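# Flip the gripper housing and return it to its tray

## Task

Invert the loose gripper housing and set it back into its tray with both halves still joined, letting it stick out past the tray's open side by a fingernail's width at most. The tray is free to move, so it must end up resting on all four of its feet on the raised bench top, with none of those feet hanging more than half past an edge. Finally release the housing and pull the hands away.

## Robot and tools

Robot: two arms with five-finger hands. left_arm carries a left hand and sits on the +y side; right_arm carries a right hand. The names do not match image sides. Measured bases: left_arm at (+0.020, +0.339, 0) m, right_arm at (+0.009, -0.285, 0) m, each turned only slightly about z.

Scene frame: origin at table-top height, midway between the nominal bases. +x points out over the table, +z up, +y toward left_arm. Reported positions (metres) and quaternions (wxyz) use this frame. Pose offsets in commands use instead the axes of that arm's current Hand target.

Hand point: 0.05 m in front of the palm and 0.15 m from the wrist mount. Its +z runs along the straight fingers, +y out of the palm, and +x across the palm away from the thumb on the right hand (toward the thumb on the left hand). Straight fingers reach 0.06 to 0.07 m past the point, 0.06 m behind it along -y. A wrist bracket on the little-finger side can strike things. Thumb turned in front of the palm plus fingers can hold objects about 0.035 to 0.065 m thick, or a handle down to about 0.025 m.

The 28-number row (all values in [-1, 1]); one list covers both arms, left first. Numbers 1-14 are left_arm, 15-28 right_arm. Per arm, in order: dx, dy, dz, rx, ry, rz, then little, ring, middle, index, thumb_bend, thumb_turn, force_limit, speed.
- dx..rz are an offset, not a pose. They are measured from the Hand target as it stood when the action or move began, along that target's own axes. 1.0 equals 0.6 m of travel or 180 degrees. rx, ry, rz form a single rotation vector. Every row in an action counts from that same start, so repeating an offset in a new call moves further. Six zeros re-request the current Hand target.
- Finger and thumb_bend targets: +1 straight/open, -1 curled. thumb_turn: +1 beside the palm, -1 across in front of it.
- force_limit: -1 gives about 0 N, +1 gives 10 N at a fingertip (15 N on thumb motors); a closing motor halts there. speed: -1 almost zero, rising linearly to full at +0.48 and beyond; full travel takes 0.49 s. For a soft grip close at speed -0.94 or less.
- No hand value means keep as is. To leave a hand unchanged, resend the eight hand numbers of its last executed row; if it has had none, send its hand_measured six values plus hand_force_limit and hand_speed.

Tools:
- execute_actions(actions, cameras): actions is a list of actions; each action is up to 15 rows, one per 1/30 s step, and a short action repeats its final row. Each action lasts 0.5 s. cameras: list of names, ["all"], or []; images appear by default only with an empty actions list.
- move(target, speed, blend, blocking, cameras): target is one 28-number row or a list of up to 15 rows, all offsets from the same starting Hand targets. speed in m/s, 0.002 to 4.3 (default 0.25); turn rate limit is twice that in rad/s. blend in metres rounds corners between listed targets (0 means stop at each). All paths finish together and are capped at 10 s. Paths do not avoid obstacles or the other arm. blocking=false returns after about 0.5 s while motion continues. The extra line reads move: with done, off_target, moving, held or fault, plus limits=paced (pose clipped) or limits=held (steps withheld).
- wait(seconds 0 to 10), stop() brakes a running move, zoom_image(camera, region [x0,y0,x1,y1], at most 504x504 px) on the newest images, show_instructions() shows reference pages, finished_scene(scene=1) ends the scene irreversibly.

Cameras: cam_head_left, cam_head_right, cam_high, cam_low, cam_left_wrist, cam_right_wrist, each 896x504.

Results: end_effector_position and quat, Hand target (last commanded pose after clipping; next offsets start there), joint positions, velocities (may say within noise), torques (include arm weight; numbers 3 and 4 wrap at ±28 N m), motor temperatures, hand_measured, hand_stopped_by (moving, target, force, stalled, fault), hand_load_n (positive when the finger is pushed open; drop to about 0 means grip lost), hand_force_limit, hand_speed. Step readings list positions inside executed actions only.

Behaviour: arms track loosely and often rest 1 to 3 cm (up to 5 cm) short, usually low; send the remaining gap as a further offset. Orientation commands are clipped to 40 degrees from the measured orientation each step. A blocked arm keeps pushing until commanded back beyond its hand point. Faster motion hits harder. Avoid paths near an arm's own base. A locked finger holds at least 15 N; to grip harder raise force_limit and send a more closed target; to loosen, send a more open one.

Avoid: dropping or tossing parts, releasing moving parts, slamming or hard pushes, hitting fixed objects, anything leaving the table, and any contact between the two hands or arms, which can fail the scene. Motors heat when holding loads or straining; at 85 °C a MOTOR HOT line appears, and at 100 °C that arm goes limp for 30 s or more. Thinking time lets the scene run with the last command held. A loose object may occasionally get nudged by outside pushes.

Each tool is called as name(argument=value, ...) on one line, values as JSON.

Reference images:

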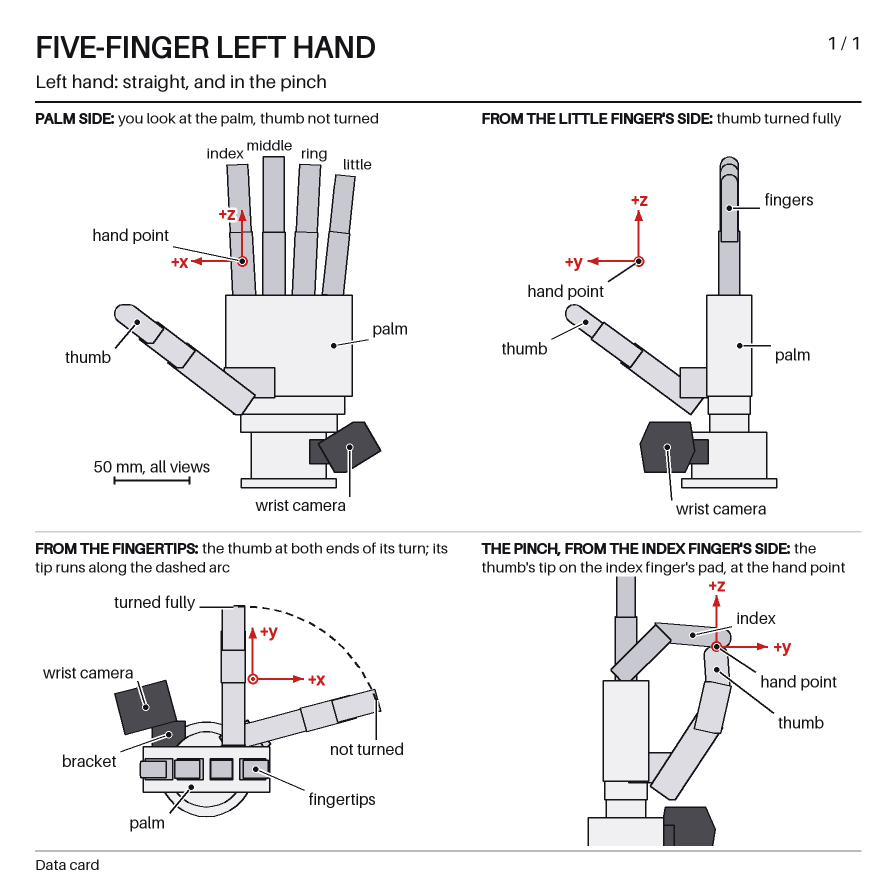

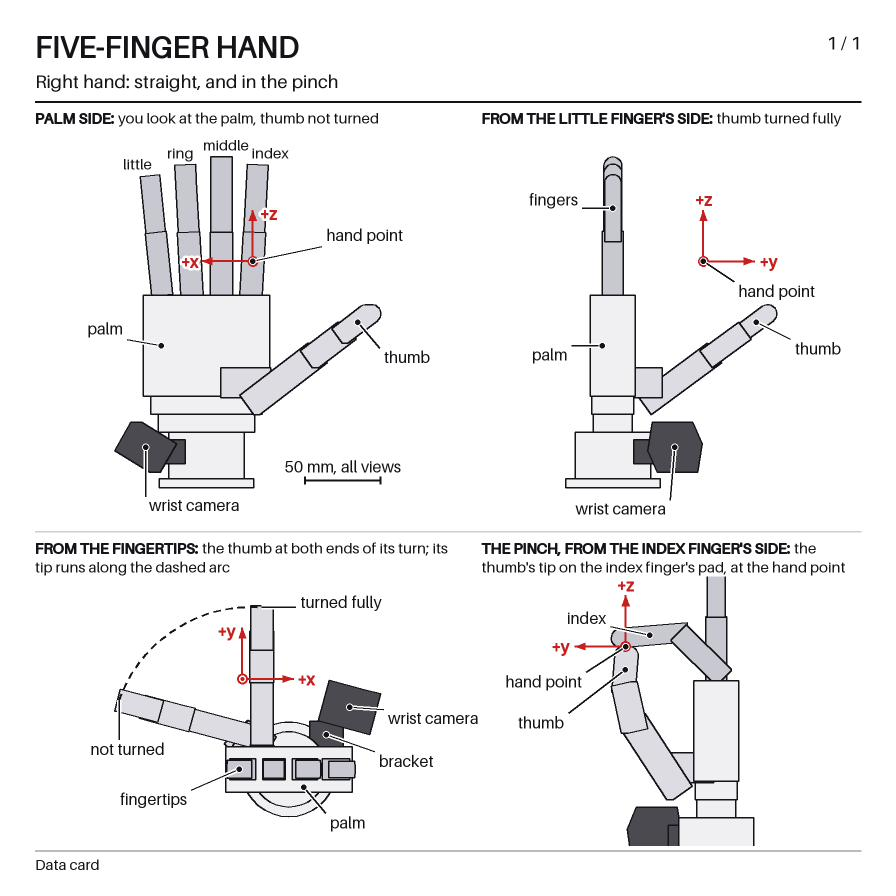

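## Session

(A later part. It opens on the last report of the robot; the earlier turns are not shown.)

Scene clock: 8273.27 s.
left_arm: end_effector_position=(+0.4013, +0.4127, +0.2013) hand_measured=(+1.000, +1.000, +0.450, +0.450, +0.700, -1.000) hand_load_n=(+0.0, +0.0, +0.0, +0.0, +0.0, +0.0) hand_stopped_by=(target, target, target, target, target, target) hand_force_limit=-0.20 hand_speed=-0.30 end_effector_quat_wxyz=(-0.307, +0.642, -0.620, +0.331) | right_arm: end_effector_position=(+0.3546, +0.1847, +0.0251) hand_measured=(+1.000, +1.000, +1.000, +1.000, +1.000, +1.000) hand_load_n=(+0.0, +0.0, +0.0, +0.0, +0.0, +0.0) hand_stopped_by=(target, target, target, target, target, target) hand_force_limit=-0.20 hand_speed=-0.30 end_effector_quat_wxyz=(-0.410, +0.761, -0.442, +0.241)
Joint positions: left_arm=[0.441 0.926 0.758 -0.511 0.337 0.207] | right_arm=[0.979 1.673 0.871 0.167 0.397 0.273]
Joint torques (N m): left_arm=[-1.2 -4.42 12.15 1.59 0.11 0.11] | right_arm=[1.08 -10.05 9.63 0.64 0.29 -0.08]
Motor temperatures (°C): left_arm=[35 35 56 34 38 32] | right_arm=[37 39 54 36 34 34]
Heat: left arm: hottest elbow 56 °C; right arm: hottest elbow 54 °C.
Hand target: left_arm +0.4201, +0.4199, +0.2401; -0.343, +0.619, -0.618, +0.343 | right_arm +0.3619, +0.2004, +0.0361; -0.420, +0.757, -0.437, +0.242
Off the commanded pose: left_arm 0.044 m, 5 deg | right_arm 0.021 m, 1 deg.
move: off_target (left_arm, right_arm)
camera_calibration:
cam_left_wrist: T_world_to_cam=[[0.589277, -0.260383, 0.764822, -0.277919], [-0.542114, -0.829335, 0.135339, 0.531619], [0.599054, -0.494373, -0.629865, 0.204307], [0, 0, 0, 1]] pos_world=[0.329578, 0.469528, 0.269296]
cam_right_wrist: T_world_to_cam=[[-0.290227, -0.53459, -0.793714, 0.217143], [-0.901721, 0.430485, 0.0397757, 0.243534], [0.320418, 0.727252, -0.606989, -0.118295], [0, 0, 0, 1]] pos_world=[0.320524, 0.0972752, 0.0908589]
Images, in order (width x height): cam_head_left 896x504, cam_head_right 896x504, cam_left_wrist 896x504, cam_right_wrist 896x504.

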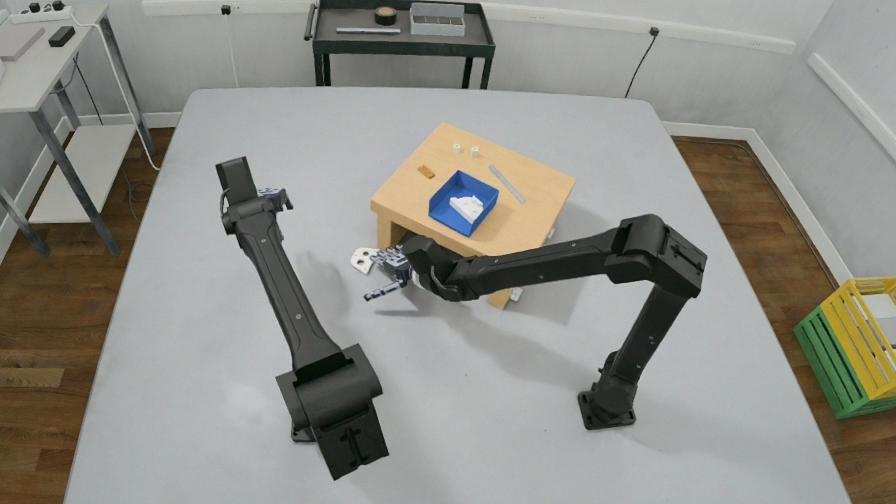

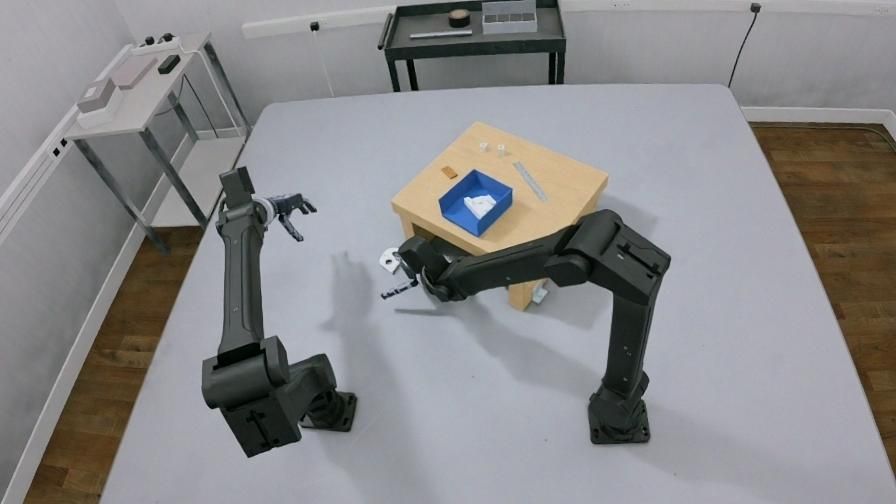

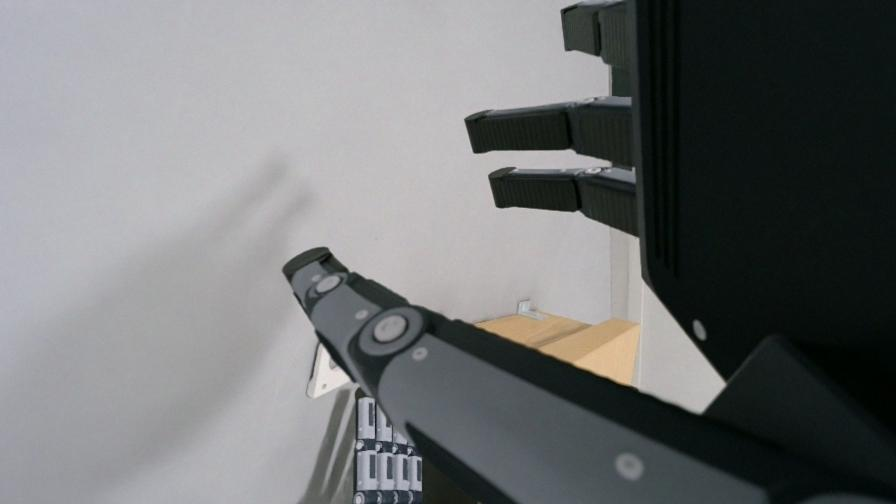

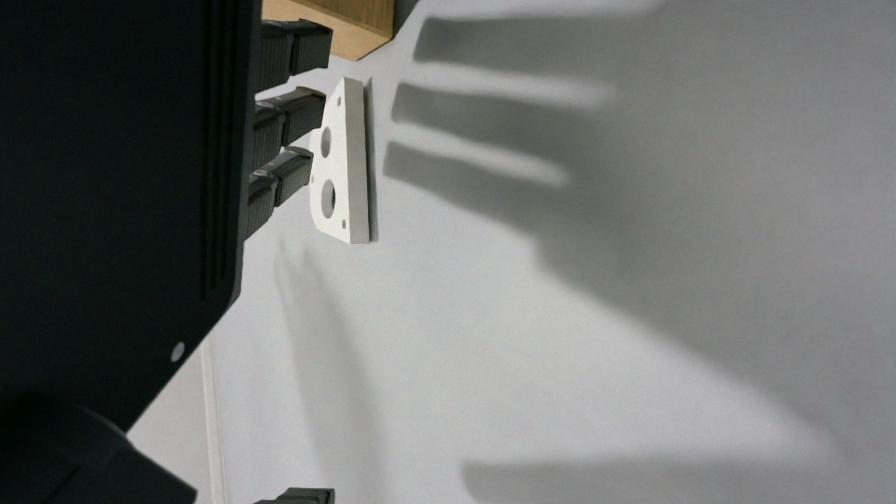

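move(target=[[0,0,0,0,0,0,1,1,0.45,0.45,0.7,-1,-0.2,-0.3,0.0289,-0.0618,-0.0583,0,0,0,1,1,1,1,1,1,-0.2,-0.3],[0,0,0,0,0,0,1,1,0.45,0.45,0.7,-1,-0.2,-0.3,0.0655,-0.0318,-0.2005,0,0,0,1,1,1,1,1,1,-0.2,-0.3]], speed=0.15, blend=0.02, cameras=["cam_head_left","cam_head_right","cam_right_wrist","cam_left_wrist"])

zoom_image(camera="cam_head_left", region=[330, 220, 450, 310])

zoom_image(camera="cam_head_right", region=[360, 220, 480, 310])

zoom_image(camera="cam_right_wrist", region=[300, 40, 550, 260])

Scene clock: 8293.73 s.
left_arm: end_effector_position=(+0.4013, +0.4127, +0.2013) hand_measured=(+1.000, +1.000, +0.450, +0.450, +0.700, -1.000) hand_load_n=(+0.0, +0.0, +0.0, +0.0, +0.0, +0.0) hand_stopped_by=(target, target, target, target, target, target) hand_force_limit=-0.20 hand_speed=-0.30 end_effector_quat_wxyz=(-0.307, +0.642, -0.620, +0.331) | right_arm: end_effector_position=(+0.3017, +0.1210, +0.1114) hand_measured=(+1.000, +1.000, +1.000, +1.000, +1.000, +1.000) hand_load_n=(-0.5, +0.0, +0.0, +0.0, +0.0, +0.0) hand_stopped_by=(target, target, target, target, target, target) hand_force_limit=-0.20 hand_speed=-0.30 end_effector_quat_wxyz=(-0.418, +0.762, -0.433, +0.241)
Joint positions: left_arm=[0.441 0.926 0.758 -0.511 0.337 0.207] | right_arm=[1.002 1.298 0.735 -0.059 0.407 0.269]
Joint torques (N m): left_arm=[-1.32 -4.25 12.15 1.63 0.11 0.11] | right_arm=[0.67 -7.71 7.66 0.61 0.5 0.1]
Motor temperatures (°C): left_arm=[35 35 57 34 38 32] | right_arm=[37 39 55 36 34 34]
Heat: left arm: hottest elbow 57 °C; right arm: hottest elbow 55 °C.
Hand target: left_arm +0.4201, +0.4199, +0.2401; -0.343, +0.619, -0.618, +0.343 | right_arm +0.3020, +0.1205, +0.1160; -0.420, +0.757, -0.437, +0.242
Off the commanded pose: left_arm 0.044 m, 5 deg | right_arm 0.005 m, 1 deg.
move: off_target (left_arm)
camera_calibration:
cam_left_wrist: T_world_to_cam=[[0.589277, -0.260383, 0.764822, -0.277919], [-0.542114, -0.829335, 0.135339, 0.531619], [0.599054, -0.494373, -0.629865, 0.204307], [0, 0, 0, 1]] pos_world=[0.329578, 0.469528, 0.269296]
cam_right_wrist: T_world_to_cam=[[-0.26987, -0.535233, -0.800435, 0.230929], [-0.909649, 0.414318, 0.0296471, 0.225258], [0.315767, 0.736116, -0.598686, -0.00315714], [0, 0, 0, 1]] pos_world=[0.268224, 0.0325959, 0.176275]
Images, in order (width x height): cam_head_left 896x504, cam_head_right 896x504, cam_left_wrist 896x504, cam_right_wrist 896x504.

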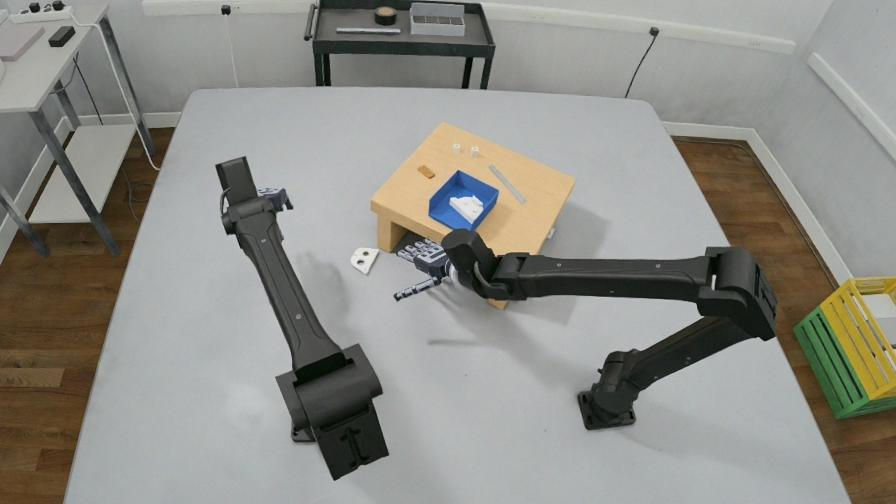

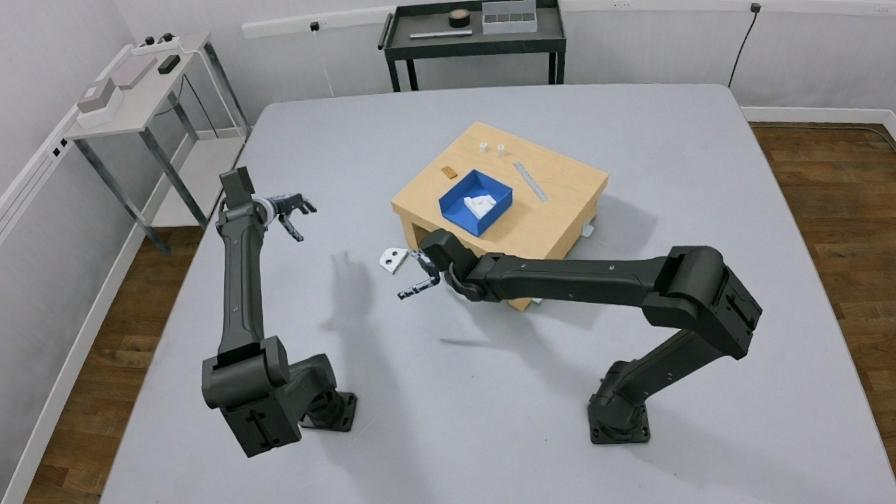

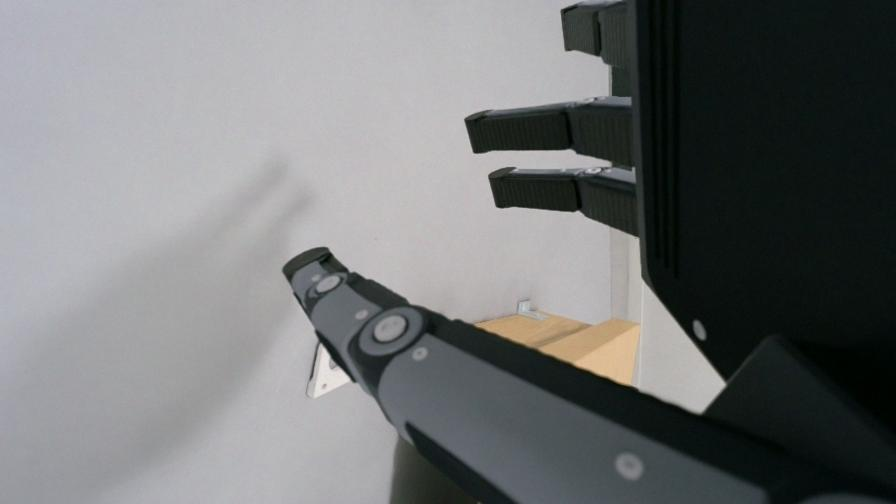

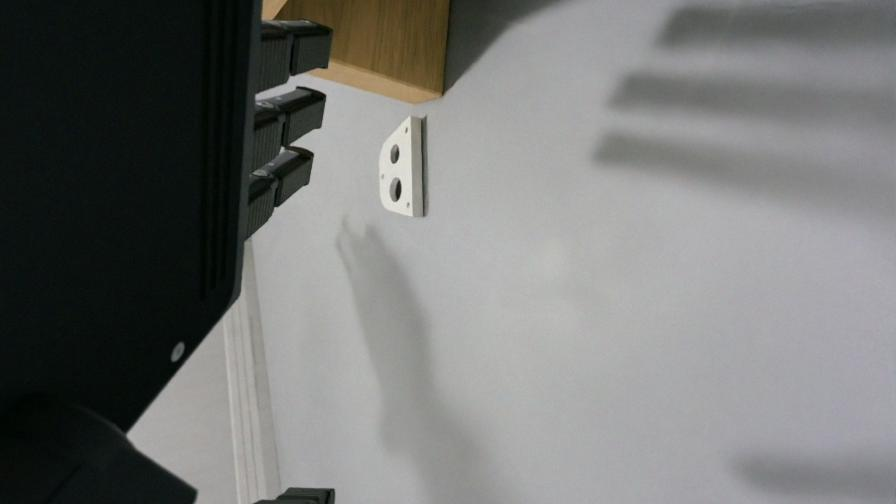

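Scaled by 4.200 from the camera's 896x504 image, which has a finer 1280x720 frame.

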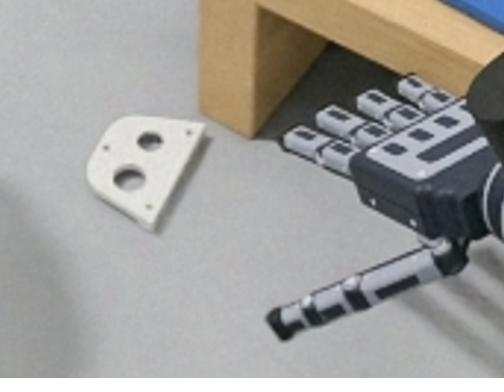

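Scaled by 4.200 from the camera's 896x504 image, which has a finer 1280x720 frame.

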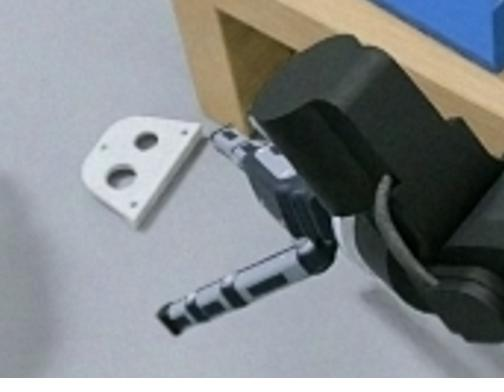

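Scaled by 2.016 from the camera's 896x504 image, which has a finer 1280x720 frame.

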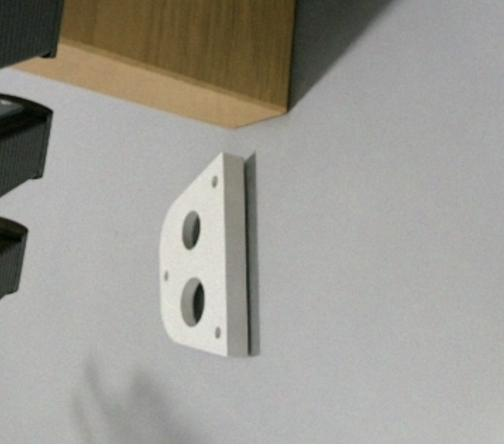

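move(target=[[0,0,0,0,0,0,1,1,0.45,0.45,0.7,-1,-0.2,-0.3,-0.0365,0.0191,0.1456,-0.1,0,0,-1,-1,1,1,1,1,-0.2,-0.3],[0,0,0,0,0,0,1,1,0.45,0.45,0.7,-1,-0.2,-0.3,-0.0365,0.0757,0.181,-0.1,0,0,-1,-1,1,1,1,1,-0.2,-0.3]], speed=0.12, cameras=["cam_head_left","cam_head_right","cam_right_wrist"])

zoom_image(camera="cam_right_wrist", region=[200, 20, 450, 270])

zoom_image(camera="cam_head_left", region=[330, 220, 450, 310])

Scene clock: 8388.80 s.
left_arm: end_effector_position=(+0.4013, +0.4127, +0.2013) hand_measured=(+1.000, +1.000, +0.450, +0.450, +0.700, -1.000) hand_load_n=(+0.0, +0.0, +0.0, +0.0, +0.0, +0.0) hand_stopped_by=(target, target, target, target, target, target) hand_force_limit=-0.20 hand_speed=-0.30 end_effector_quat_wxyz=(-0.307, +0.642, -0.620, +0.331) | right_arm: end_effector_position=(+0.3445, +0.1720, +0.0233) hand_measured=(-1.000, -1.000, +1.000, +1.000, +1.000, +1.000) hand_load_n=(+0.0, +0.0, +0.0, +0.0, +0.0, +0.0) hand_stopped_by=(target, target, target, target, target, target) hand_force_limit=-0.20 hand_speed=-0.30 end_effector_quat_wxyz=(-0.294, +0.819, -0.462, +0.171)
Joint positions: left_arm=[0.441 0.926 0.758 -0.511 0.337 0.207] | right_arm=[0.931 1.686 1.044 -0.279 0.262 0.315]
Joint torques (N m): left_arm=[-1.14 -4.31 12.11 1.62 0.1 0.11] | right_arm=[-0.03 -10.75 7.38 0.95 0.17 0.11]
Motor temperatures (°C): left_arm=[35 35 58 34 38 32] | right_arm=[37 39 52 35 34 34]
Heat: left arm: hottest elbow 58 °C; right arm: hottest elbow 52 °C.
Hand target: left_arm +0.4201, +0.4199, +0.2401; -0.343, +0.619, -0.618, +0.343 | right_arm +0.3499, +0.1734, +0.0198; -0.296, +0.814, -0.470, +0.171
Off the commanded pose: left_arm 0.044 m, 5 deg | right_arm 0.007 m, 1 deg.
move: off_target (left_arm)
camera_calibration:
cam_right_wrist: T_world_to_cam=[[-0.457531, -0.650799, -0.60591, 0.279276], [-0.879702, 0.43059, 0.201784, 0.228586], [0.129578, 0.625342, -0.769517, -0.0197917], [0, 0, 0, 1]] pos_world=[0.331429, 0.0957024, 0.107861]
Images, in order (width x height): cam_head_left 896x504, cam_head_right 896x504, cam_right_wrist 896x504.

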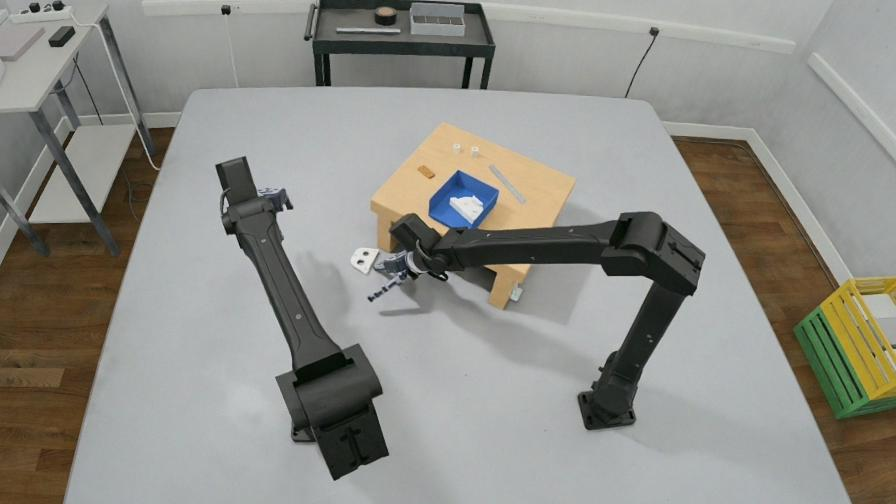

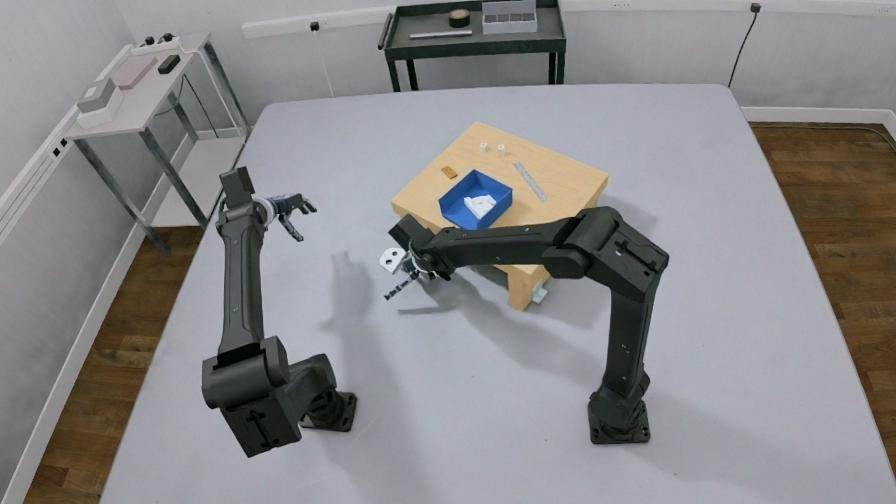

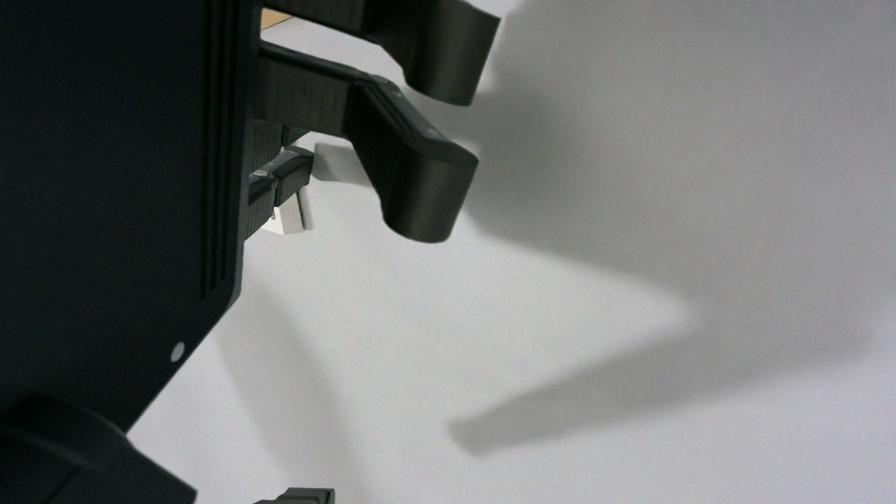

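Scaled by 2.016 from the camera's 896x504 image, which has a finer 1280x720 frame.

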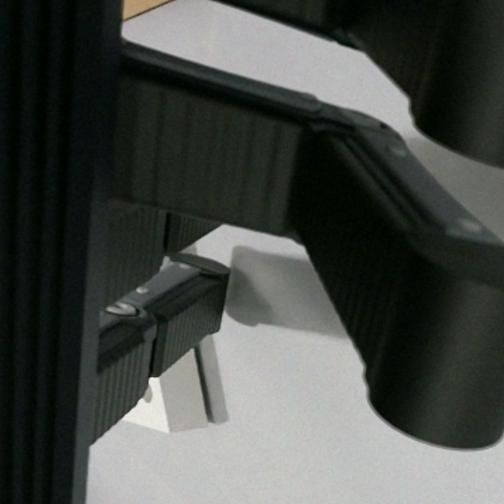

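Scaled by 4.200 from the camera's 896x504 image, which has a finer 1280x720 frame.

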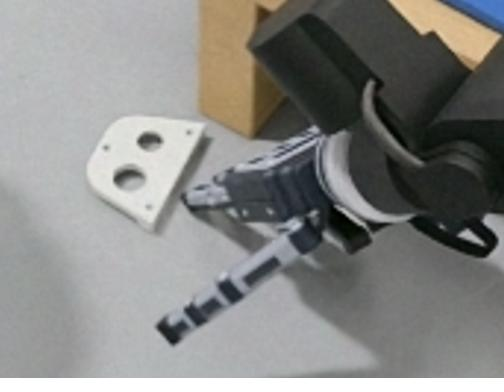

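move(target=[0,0,0,0,0,0,1,1,0.45,0.45,0.7,-1,-0.2,-0.3,-0.0332,-0.0467,0.0344,0,0,0,-1,-1,1,1,1,1,-0.2,-0.3], speed=0.06, cameras=["cam_head_left","cam_head_right","cam_right_wrist"])

zoom_image(camera="cam_head_left", region=[330, 220, 450, 310])

Scene clock: 8422.77 s.
left_arm: end_effector_position=(+0.4013, +0.4127, +0.2013) hand_measured=(+1.000, +1.000, +0.450, +0.450, +0.700, -1.000) hand_load_n=(+0.0, +0.0, +0.0, +0.0, +0.0, +0.0) hand_stopped_by=(target, target, target, target, target, target) hand_force_limit=-0.20 hand_speed=-0.30 end_effector_quat_wxyz=(-0.307, +0.642, -0.620, +0.331) | right_arm: end_effector_position=(+0.3635, +0.1966, +0.0227) hand_measured=(-1.000, -1.000, +1.000, +1.000, +1.000, +1.000) hand_load_n=(+0.0, +0.5, +0.5, +0.0, +0.0, +0.0) hand_stopped_by=(target, target, target, target, target, target) hand_force_limit=-0.20 hand_speed=-0.30 end_effector_quat_wxyz=(-0.296, +0.816, -0.466, +0.174)
Joint positions: left_arm=[0.441 0.926 0.758 -0.511 0.337 0.207] | right_arm=[0.931 1.753 1.135 -0.297 0.269 0.321]
Joint torques (N m): left_arm=[-1.14 -4.31 12.11 1.61 0.1 0.11] | right_arm=[0.67 -10.52 10.11 0.16 0.15 0.11]
Motor temperatures (°C): left_arm=[35 35 59 34 38 32] | right_arm=[37 39 52 36 34 34]
Heat: left arm: hottest elbow 59 °C; right arm: hottest elbow 52 °C.
Hand target: left_arm +0.4201, +0.4199, +0.2401; -0.343, +0.619, -0.618, +0.343 | right_arm +0.3701, +0.2080, +0.0221; -0.296, +0.814, -0.470, +0.171
Off the commanded pose: left_arm 0.044 m, 5 deg | right_arm 0.013 m, 1 deg.
move: off_target (left_arm, right_arm)
camera_calibration:
cam_right_wrist: T_world_to_cam=[[-0.460202, -0.64457, -0.610528, 0.30354], [-0.876936, 0.437341, 0.199287, 0.232457], [0.138555, 0.627106, -0.766512, -0.0417834], [0, 0, 0, 1]] pos_world=[0.349329, 0.120192, 0.106967]
Images, in order (width x height): cam_head_left 896x504, cam_head_right 896x504, cam_right_wrist 896x504.

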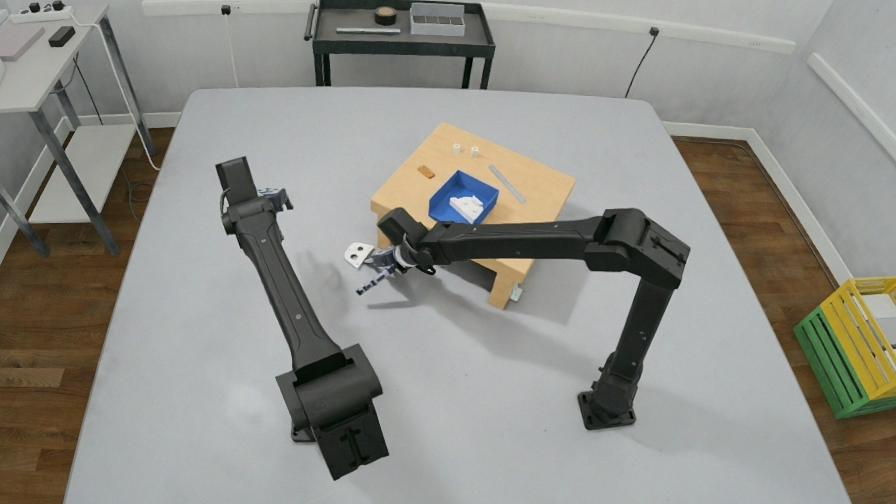

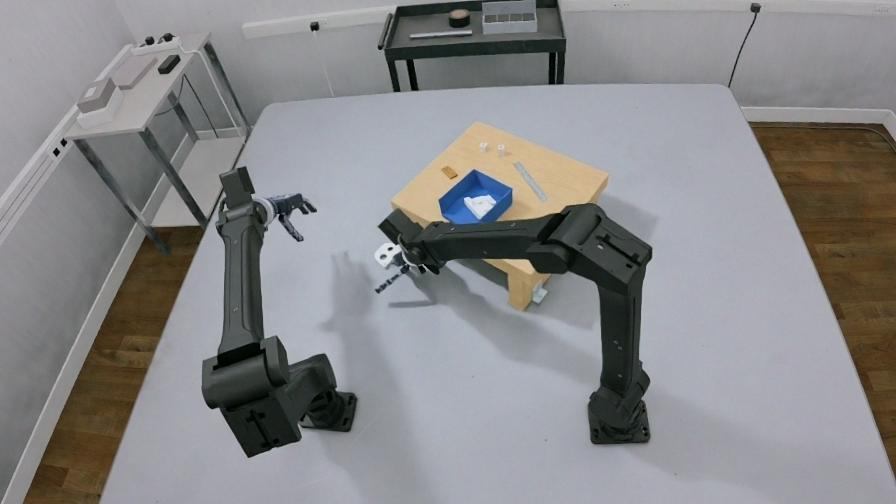

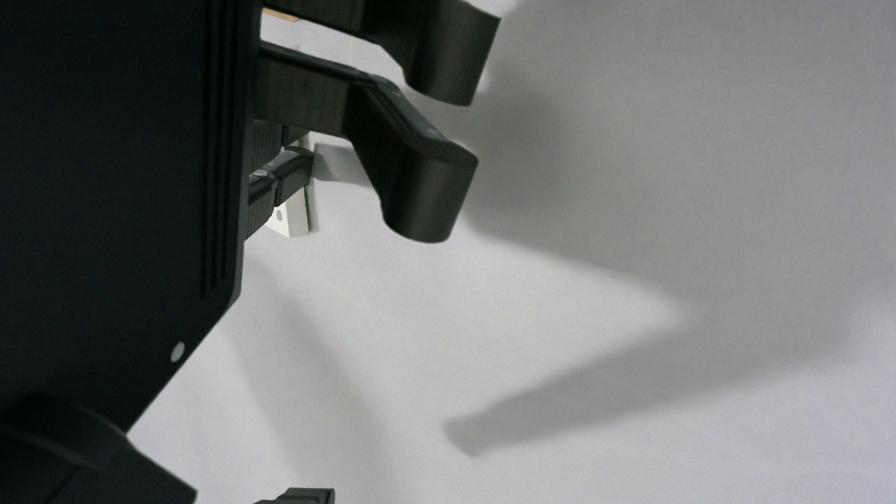

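Scaled by 4.200 from the camera's 896x504 image, which has a finer 1280x720 frame.

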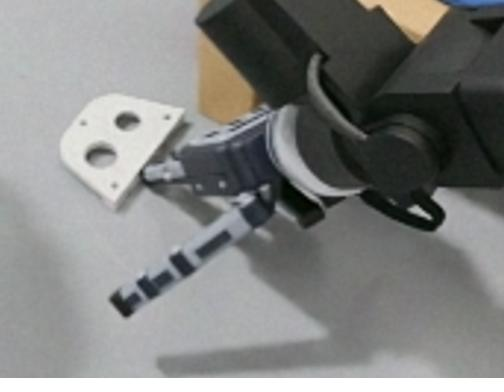

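move(target=[0,0,0,0,0,0,1,1,0.45,0.45,0.7,-1,-0.2,-0.3,-0.0378,-0.0418,0.0351,0,0,0,-1,-1,1,1,1,1,-0.2,-0.3], speed=0.06, cameras=["cam_head_left","cam_head_right"])

zoom_image(camera="cam_head_left", region=[330, 210, 450, 300])

Scene clock: 8439.17 s.
left_arm: end_effector_position=(+0.4013, +0.4127, +0.2013) hand_measured=(+1.000, +1.000, +0.450, +0.450, +0.700, -1.000) hand_load_n=(+0.0, +0.0, +0.0, +0.0, +0.0, +0.0) hand_stopped_by=(target, target, target, target, target, target) hand_force_limit=-0.20 hand_speed=-0.30 end_effector_quat_wxyz=(-0.307, +0.642, -0.620, +0.331) | right_arm: end_effector_position=(+0.3851, +0.2290, +0.0233) hand_measured=(-1.000, -1.000, +1.000, +1.000, +1.000, +1.000) hand_load_n=(+0.0, +0.0, +0.0, +0.0, +0.0, +0.0) hand_stopped_by=(target, target, target, target, target, target) hand_force_limit=-0.20 hand_speed=-0.30 end_effector_quat_wxyz=(-0.295, +0.814, -0.469, +0.175)
Joint positions: left_arm=[0.441 0.926 0.758 -0.511 0.337 0.207] | right_arm=[0.935 1.839 1.263 -0.344 0.277 0.331]
Joint torques (N m): left_arm=[-1.14 -4.31 12.11 1.62 0.11 0.11] | right_arm=[1.44 -11.75 10.4 0.17 0.13 0.1]
Motor temperatures (°C): left_arm=[35 35 59 34 38 32] | right_arm=[37 40 53 35 34 34]
Heat: left arm: hottest elbow 59 °C; right arm: hottest elbow 53 °C.
Hand target: left_arm +0.4201, +0.4199, +0.2401; -0.343, +0.619, -0.618, +0.343 | right_arm +0.3870, +0.2440, +0.0221; -0.296, +0.814, -0.470, +0.171
Off the commanded pose: left_arm 0.044 m, 5 deg | right_arm 0.015 m, 1 deg.
move: off_target (left_arm, right_arm)
Images, in order (width x height): cam_head_left 896x504, cam_head_right 896x504.

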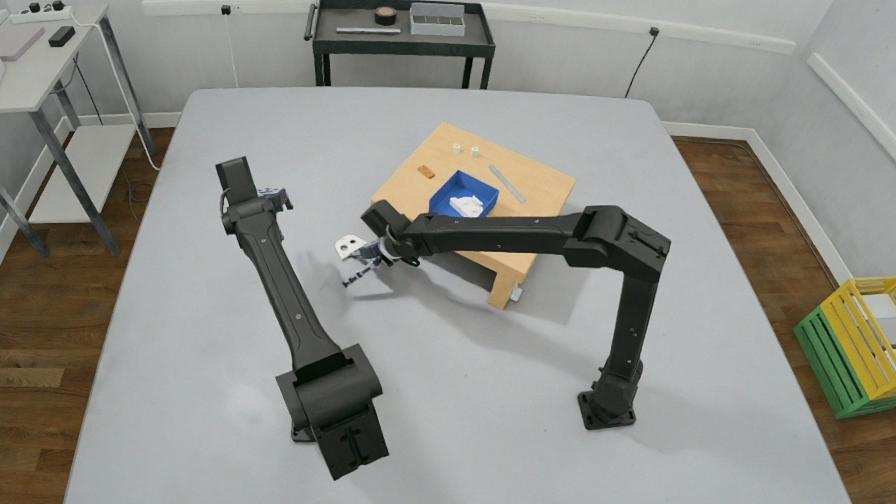

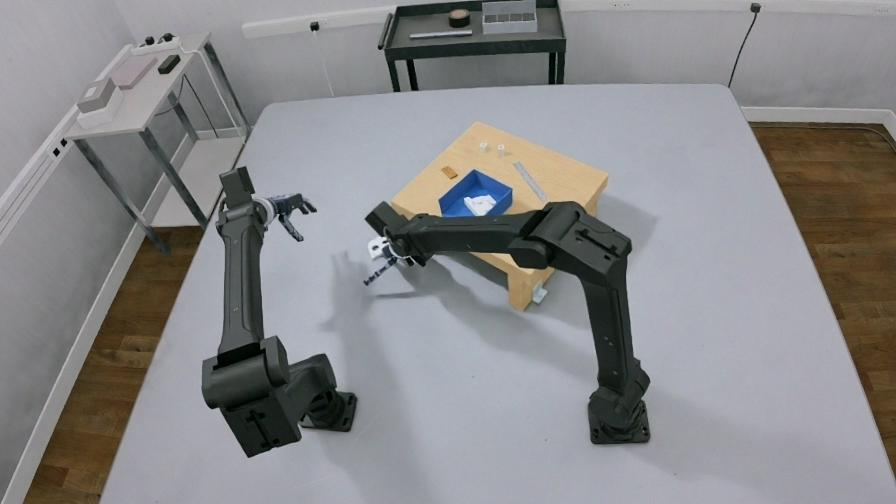

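Scaled by 4.200 from the camera's 896x504 image, which has a finer 1280x720 frame.

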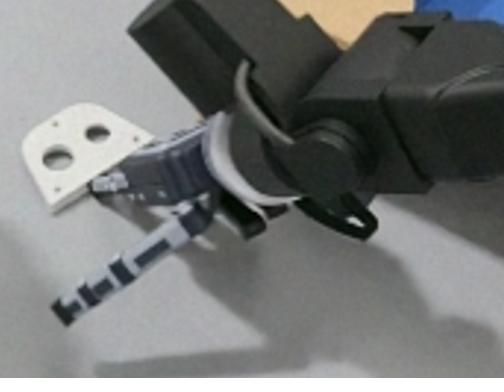

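move(target=[0,0,0,0,0,0,1,1,0.45,0.45,0.7,-1,-0.2,-0.3,-0.0357,-0.0394,0.033,0,0,0,-1,-1,1,1,1,1,-0.2,-0.3], speed=0.06, cameras=["cam_head_left","cam_head_right"])

zoom_image(camera="cam_head_left", region=[310, 200, 430, 290])

Scene clock: 8457.00 s.
left_arm: end_effector_position=(+0.4013, +0.4127, +0.2013) hand_measured=(+1.000, +1.000, +0.450, +0.450, +0.700, -1.000) hand_load_n=(+0.0, +0.0, +0.0, +0.0, +0.0, +0.0) hand_stopped_by=(target, target, target, target, target, target) hand_force_limit=-0.20 hand_speed=-0.30 end_effector_quat_wxyz=(-0.307, +0.642, -0.620, +0.331) | right_arm: end_effector_position=(+0.4021, +0.2625, +0.0238) hand_measured=(-1.000, -1.000, +1.000, +1.000, +1.000, +1.000) hand_load_n=(+0.0, +0.0, +0.0, +0.0, +0.0, +0.0) hand_stopped_by=(target, target, target, target, target, target) hand_force_limit=-0.20 hand_speed=-0.30 end_effector_quat_wxyz=(-0.294, +0.814, -0.469, +0.176)
Joint positions: left_arm=[0.441 0.926 0.758 -0.511 0.337 0.207] | right_arm=[0.945 1.921 1.393 -0.395 0.284 0.34]
Joint torques (N m): left_arm=[-1.14 -4.37 12.14 1.62 0.1 0.11] | right_arm=[1.49 -12.86 10.67 0.17 0.11 0.09]
Motor temperatures (°C): left_arm=[35 35 59 34 38 32] | right_arm=[37 40 54 35 34 34]
Heat: left arm: hottest elbow 59 °C; right arm: hottest elbow 54 °C.
Hand target: left_arm +0.4201, +0.4199, +0.2401; -0.343, +0.619, -0.618, +0.343 | right_arm +0.4031, +0.2779, +0.0221; -0.296, +0.814, -0.470, +0.171
Off the commanded pose: left_arm 0.044 m, 5 deg | right_arm 0.016 m, 1 deg.
move: off_target (left_arm, right_arm)
Images, in order (width x height): cam_head_left 896x504, cam_head_right 896x504.

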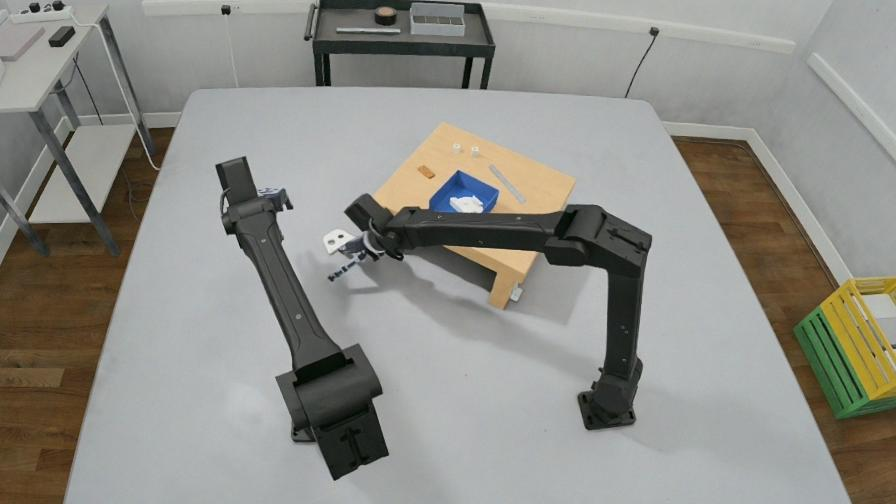

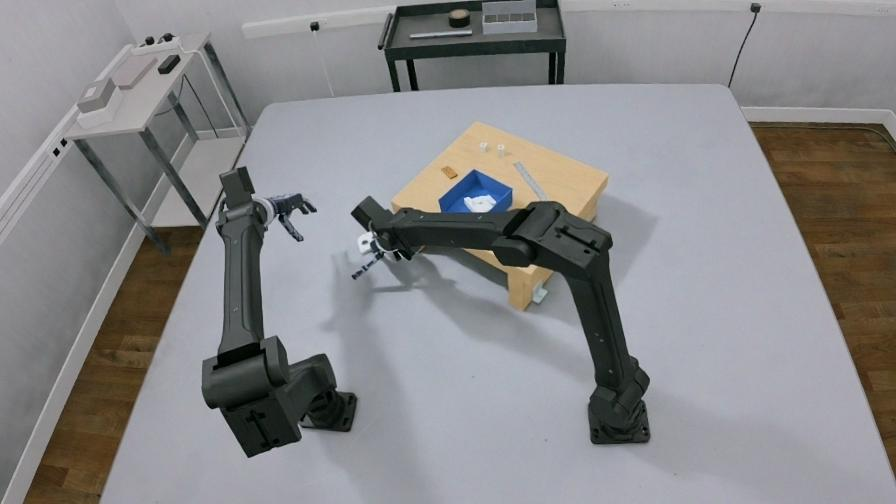

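Scaled by 4.200 from the camera's 896x504 image, which has a finer 1280x720 frame.

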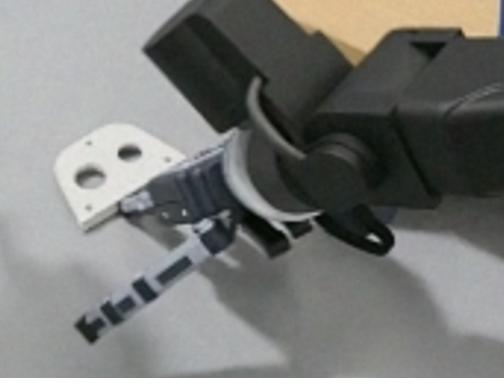

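move(target=[[0,0,0,0,0,0,1,1,0.45,0.45,0.7,-1,-0.2,-0.3,0.0327,-0.0642,-0.1595,0,0,0,-1,-1,1,1,1,1,-0.2,-0.3],[0,0,0,0,0,0,1,1,0.45,0.45,0.7,-1,-0.2,-0.3,0.2,-0.0578,-0.5563,0.049,0.063,0.055,-1,-1,1,1,1,1,-0.2,-0.3],[0,0,0,0,0,0,1,1,0.45,0.45,0.7,-1,-0.2,-0.3,0.5137,0.0153,-0.6613,0.0978,0.1262,0.1099,-1,-1,1,1,1,1,-0.2,-0.3],[0,0,0,0,0,0,1,1,0.45,0.45,0.7,-1,-0.2,-0.3,0.8417,0.1592,-0.6948,0.0978,0.1262,0.1099,-1,-1,1,1,1,1,-0.2,-0.3]], speed=0.25, blend=0.03, cameras=["cam_head_left","cam_head_right","cam_left_wrist"])

zoom_image(camera="cam_head_left", region=[310, 200, 430, 290])

zoom_image(camera="cam_head_right", region=[330, 200, 450, 290])

zoom_image(camera="cam_head_left", region=[410, 155, 520, 240])

zoom_image(camera="cam_head_right", region=[425, 155, 535, 240])

Scene clock: 8521.80 s.
left_arm: end_effector_position=(+0.4013, +0.4127, +0.2013) hand_measured=(+1.000, +1.000, +0.450, +0.450, +0.700, -1.000) hand_load_n=(+0.0, +0.0, +0.0, +0.0, +0.0, +0.0) hand_stopped_by=(target, target, target, target, target, target) hand_force_limit=-0.20 hand_speed=-0.30 end_effector_quat_wxyz=(-0.307, +0.642, -0.620, +0.331) | right_arm: end_effector_position=(+0.3569, -0.3296, +0.2779) hand_measured=(-1.000, -1.000, +1.000, +1.000, +1.000, +1.000) hand_load_n=(+0.0, +0.0, +0.0, +0.0, +0.0, +0.0) hand_stopped_by=(target, target, target, target, target, target) hand_force_limit=-0.20 hand_speed=-0.30 end_effector_quat_wxyz=(-0.341, +0.615, -0.628, +0.335)
Joint positions: left_arm=[0.441 0.926 0.758 -0.511 0.337 0.207] | right_arm=[-0.351 0.742 0.844 -0.703 -0.278 -0.167]
Joint torques (N m): left_arm=[-1.26 -4.37 12.14 1.61 0.11 0.1] | right_arm=[0.85 -1.73 8.64 1.54 -0.15 -0.17]
Motor temperatures (°C): left_arm=[35 35 60 34 38 32] | right_arm=[37 40 56 35 34 34]
Heat: left arm: hottest elbow 60 °C; right arm: hottest elbow 56 °C.
Hand target: left_arm +0.4201, +0.4199, +0.2401; -0.343, +0.619, -0.618, +0.343 | right_arm +0.3601, -0.3299, +0.2801; -0.343, +0.618, -0.619, +0.343
Off the commanded pose: left_arm 0.044 m, 5 deg | right_arm 0.004 m, 1 deg.
move: off_target (left_arm)
camera_calibration:
cam_left_wrist: T_world_to_cam=[[0.589277, -0.260383, 0.764822, -0.277919], [-0.542114, -0.829335, 0.135339, 0.531619], [0.599054, -0.494373, -0.629865, 0.204307], [0, 0, 0, 1]] pos_world=[0.329578, 0.469528, 0.269296]
Images, in order (width x height): cam_head_left 896x504, cam_head_right 896x504, cam_left_wrist 896x504.

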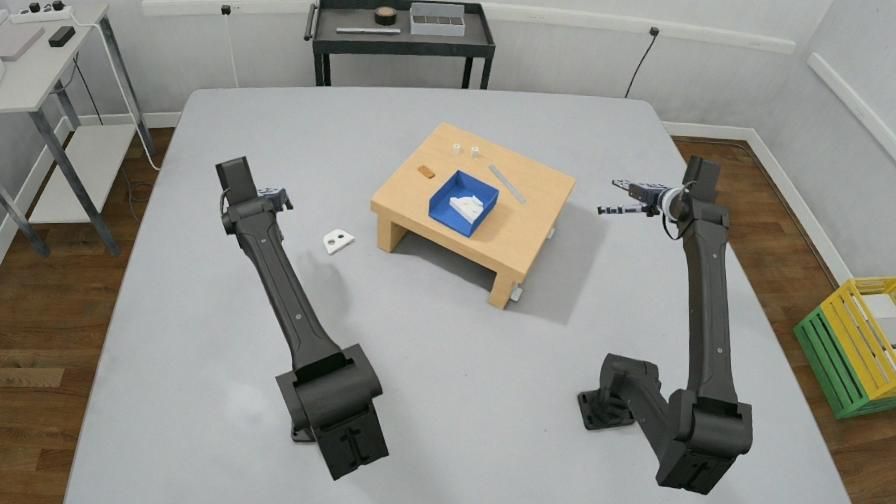

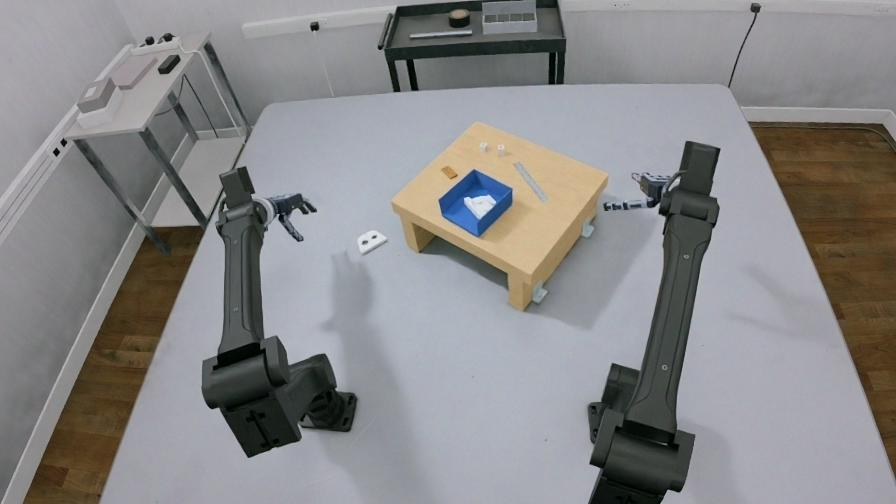

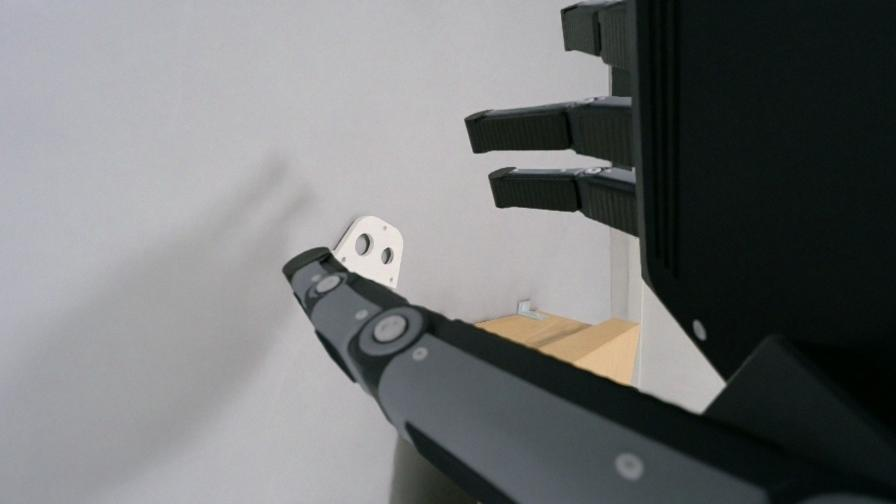

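Scaled by 4.200 from the camera's 896x504 image, which has a finer 1280x720 frame.

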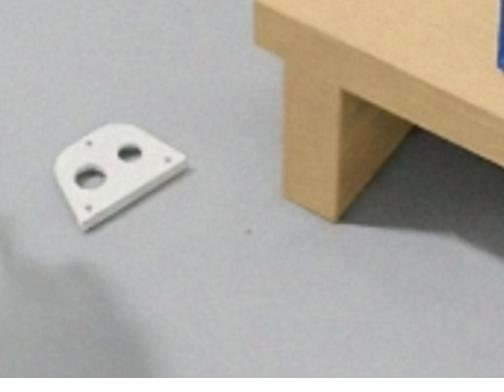

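Scaled by 4.200 from the camera's 896x504 image, which has a finer 1280x720 frame.

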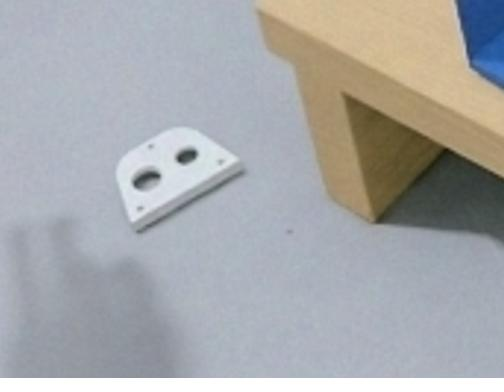

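Scaled by 4.582 from the camera's 896x504 image, which has a finer 1280x720 frame.

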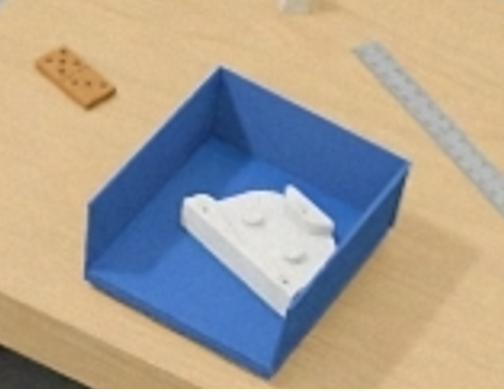

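Scaled by 4.582 from the camera's 896x504 image, which has a finer 1280x720 frame.

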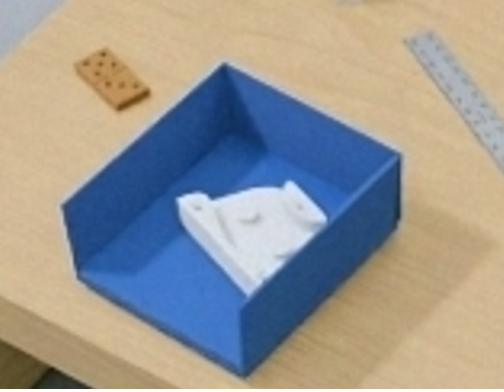

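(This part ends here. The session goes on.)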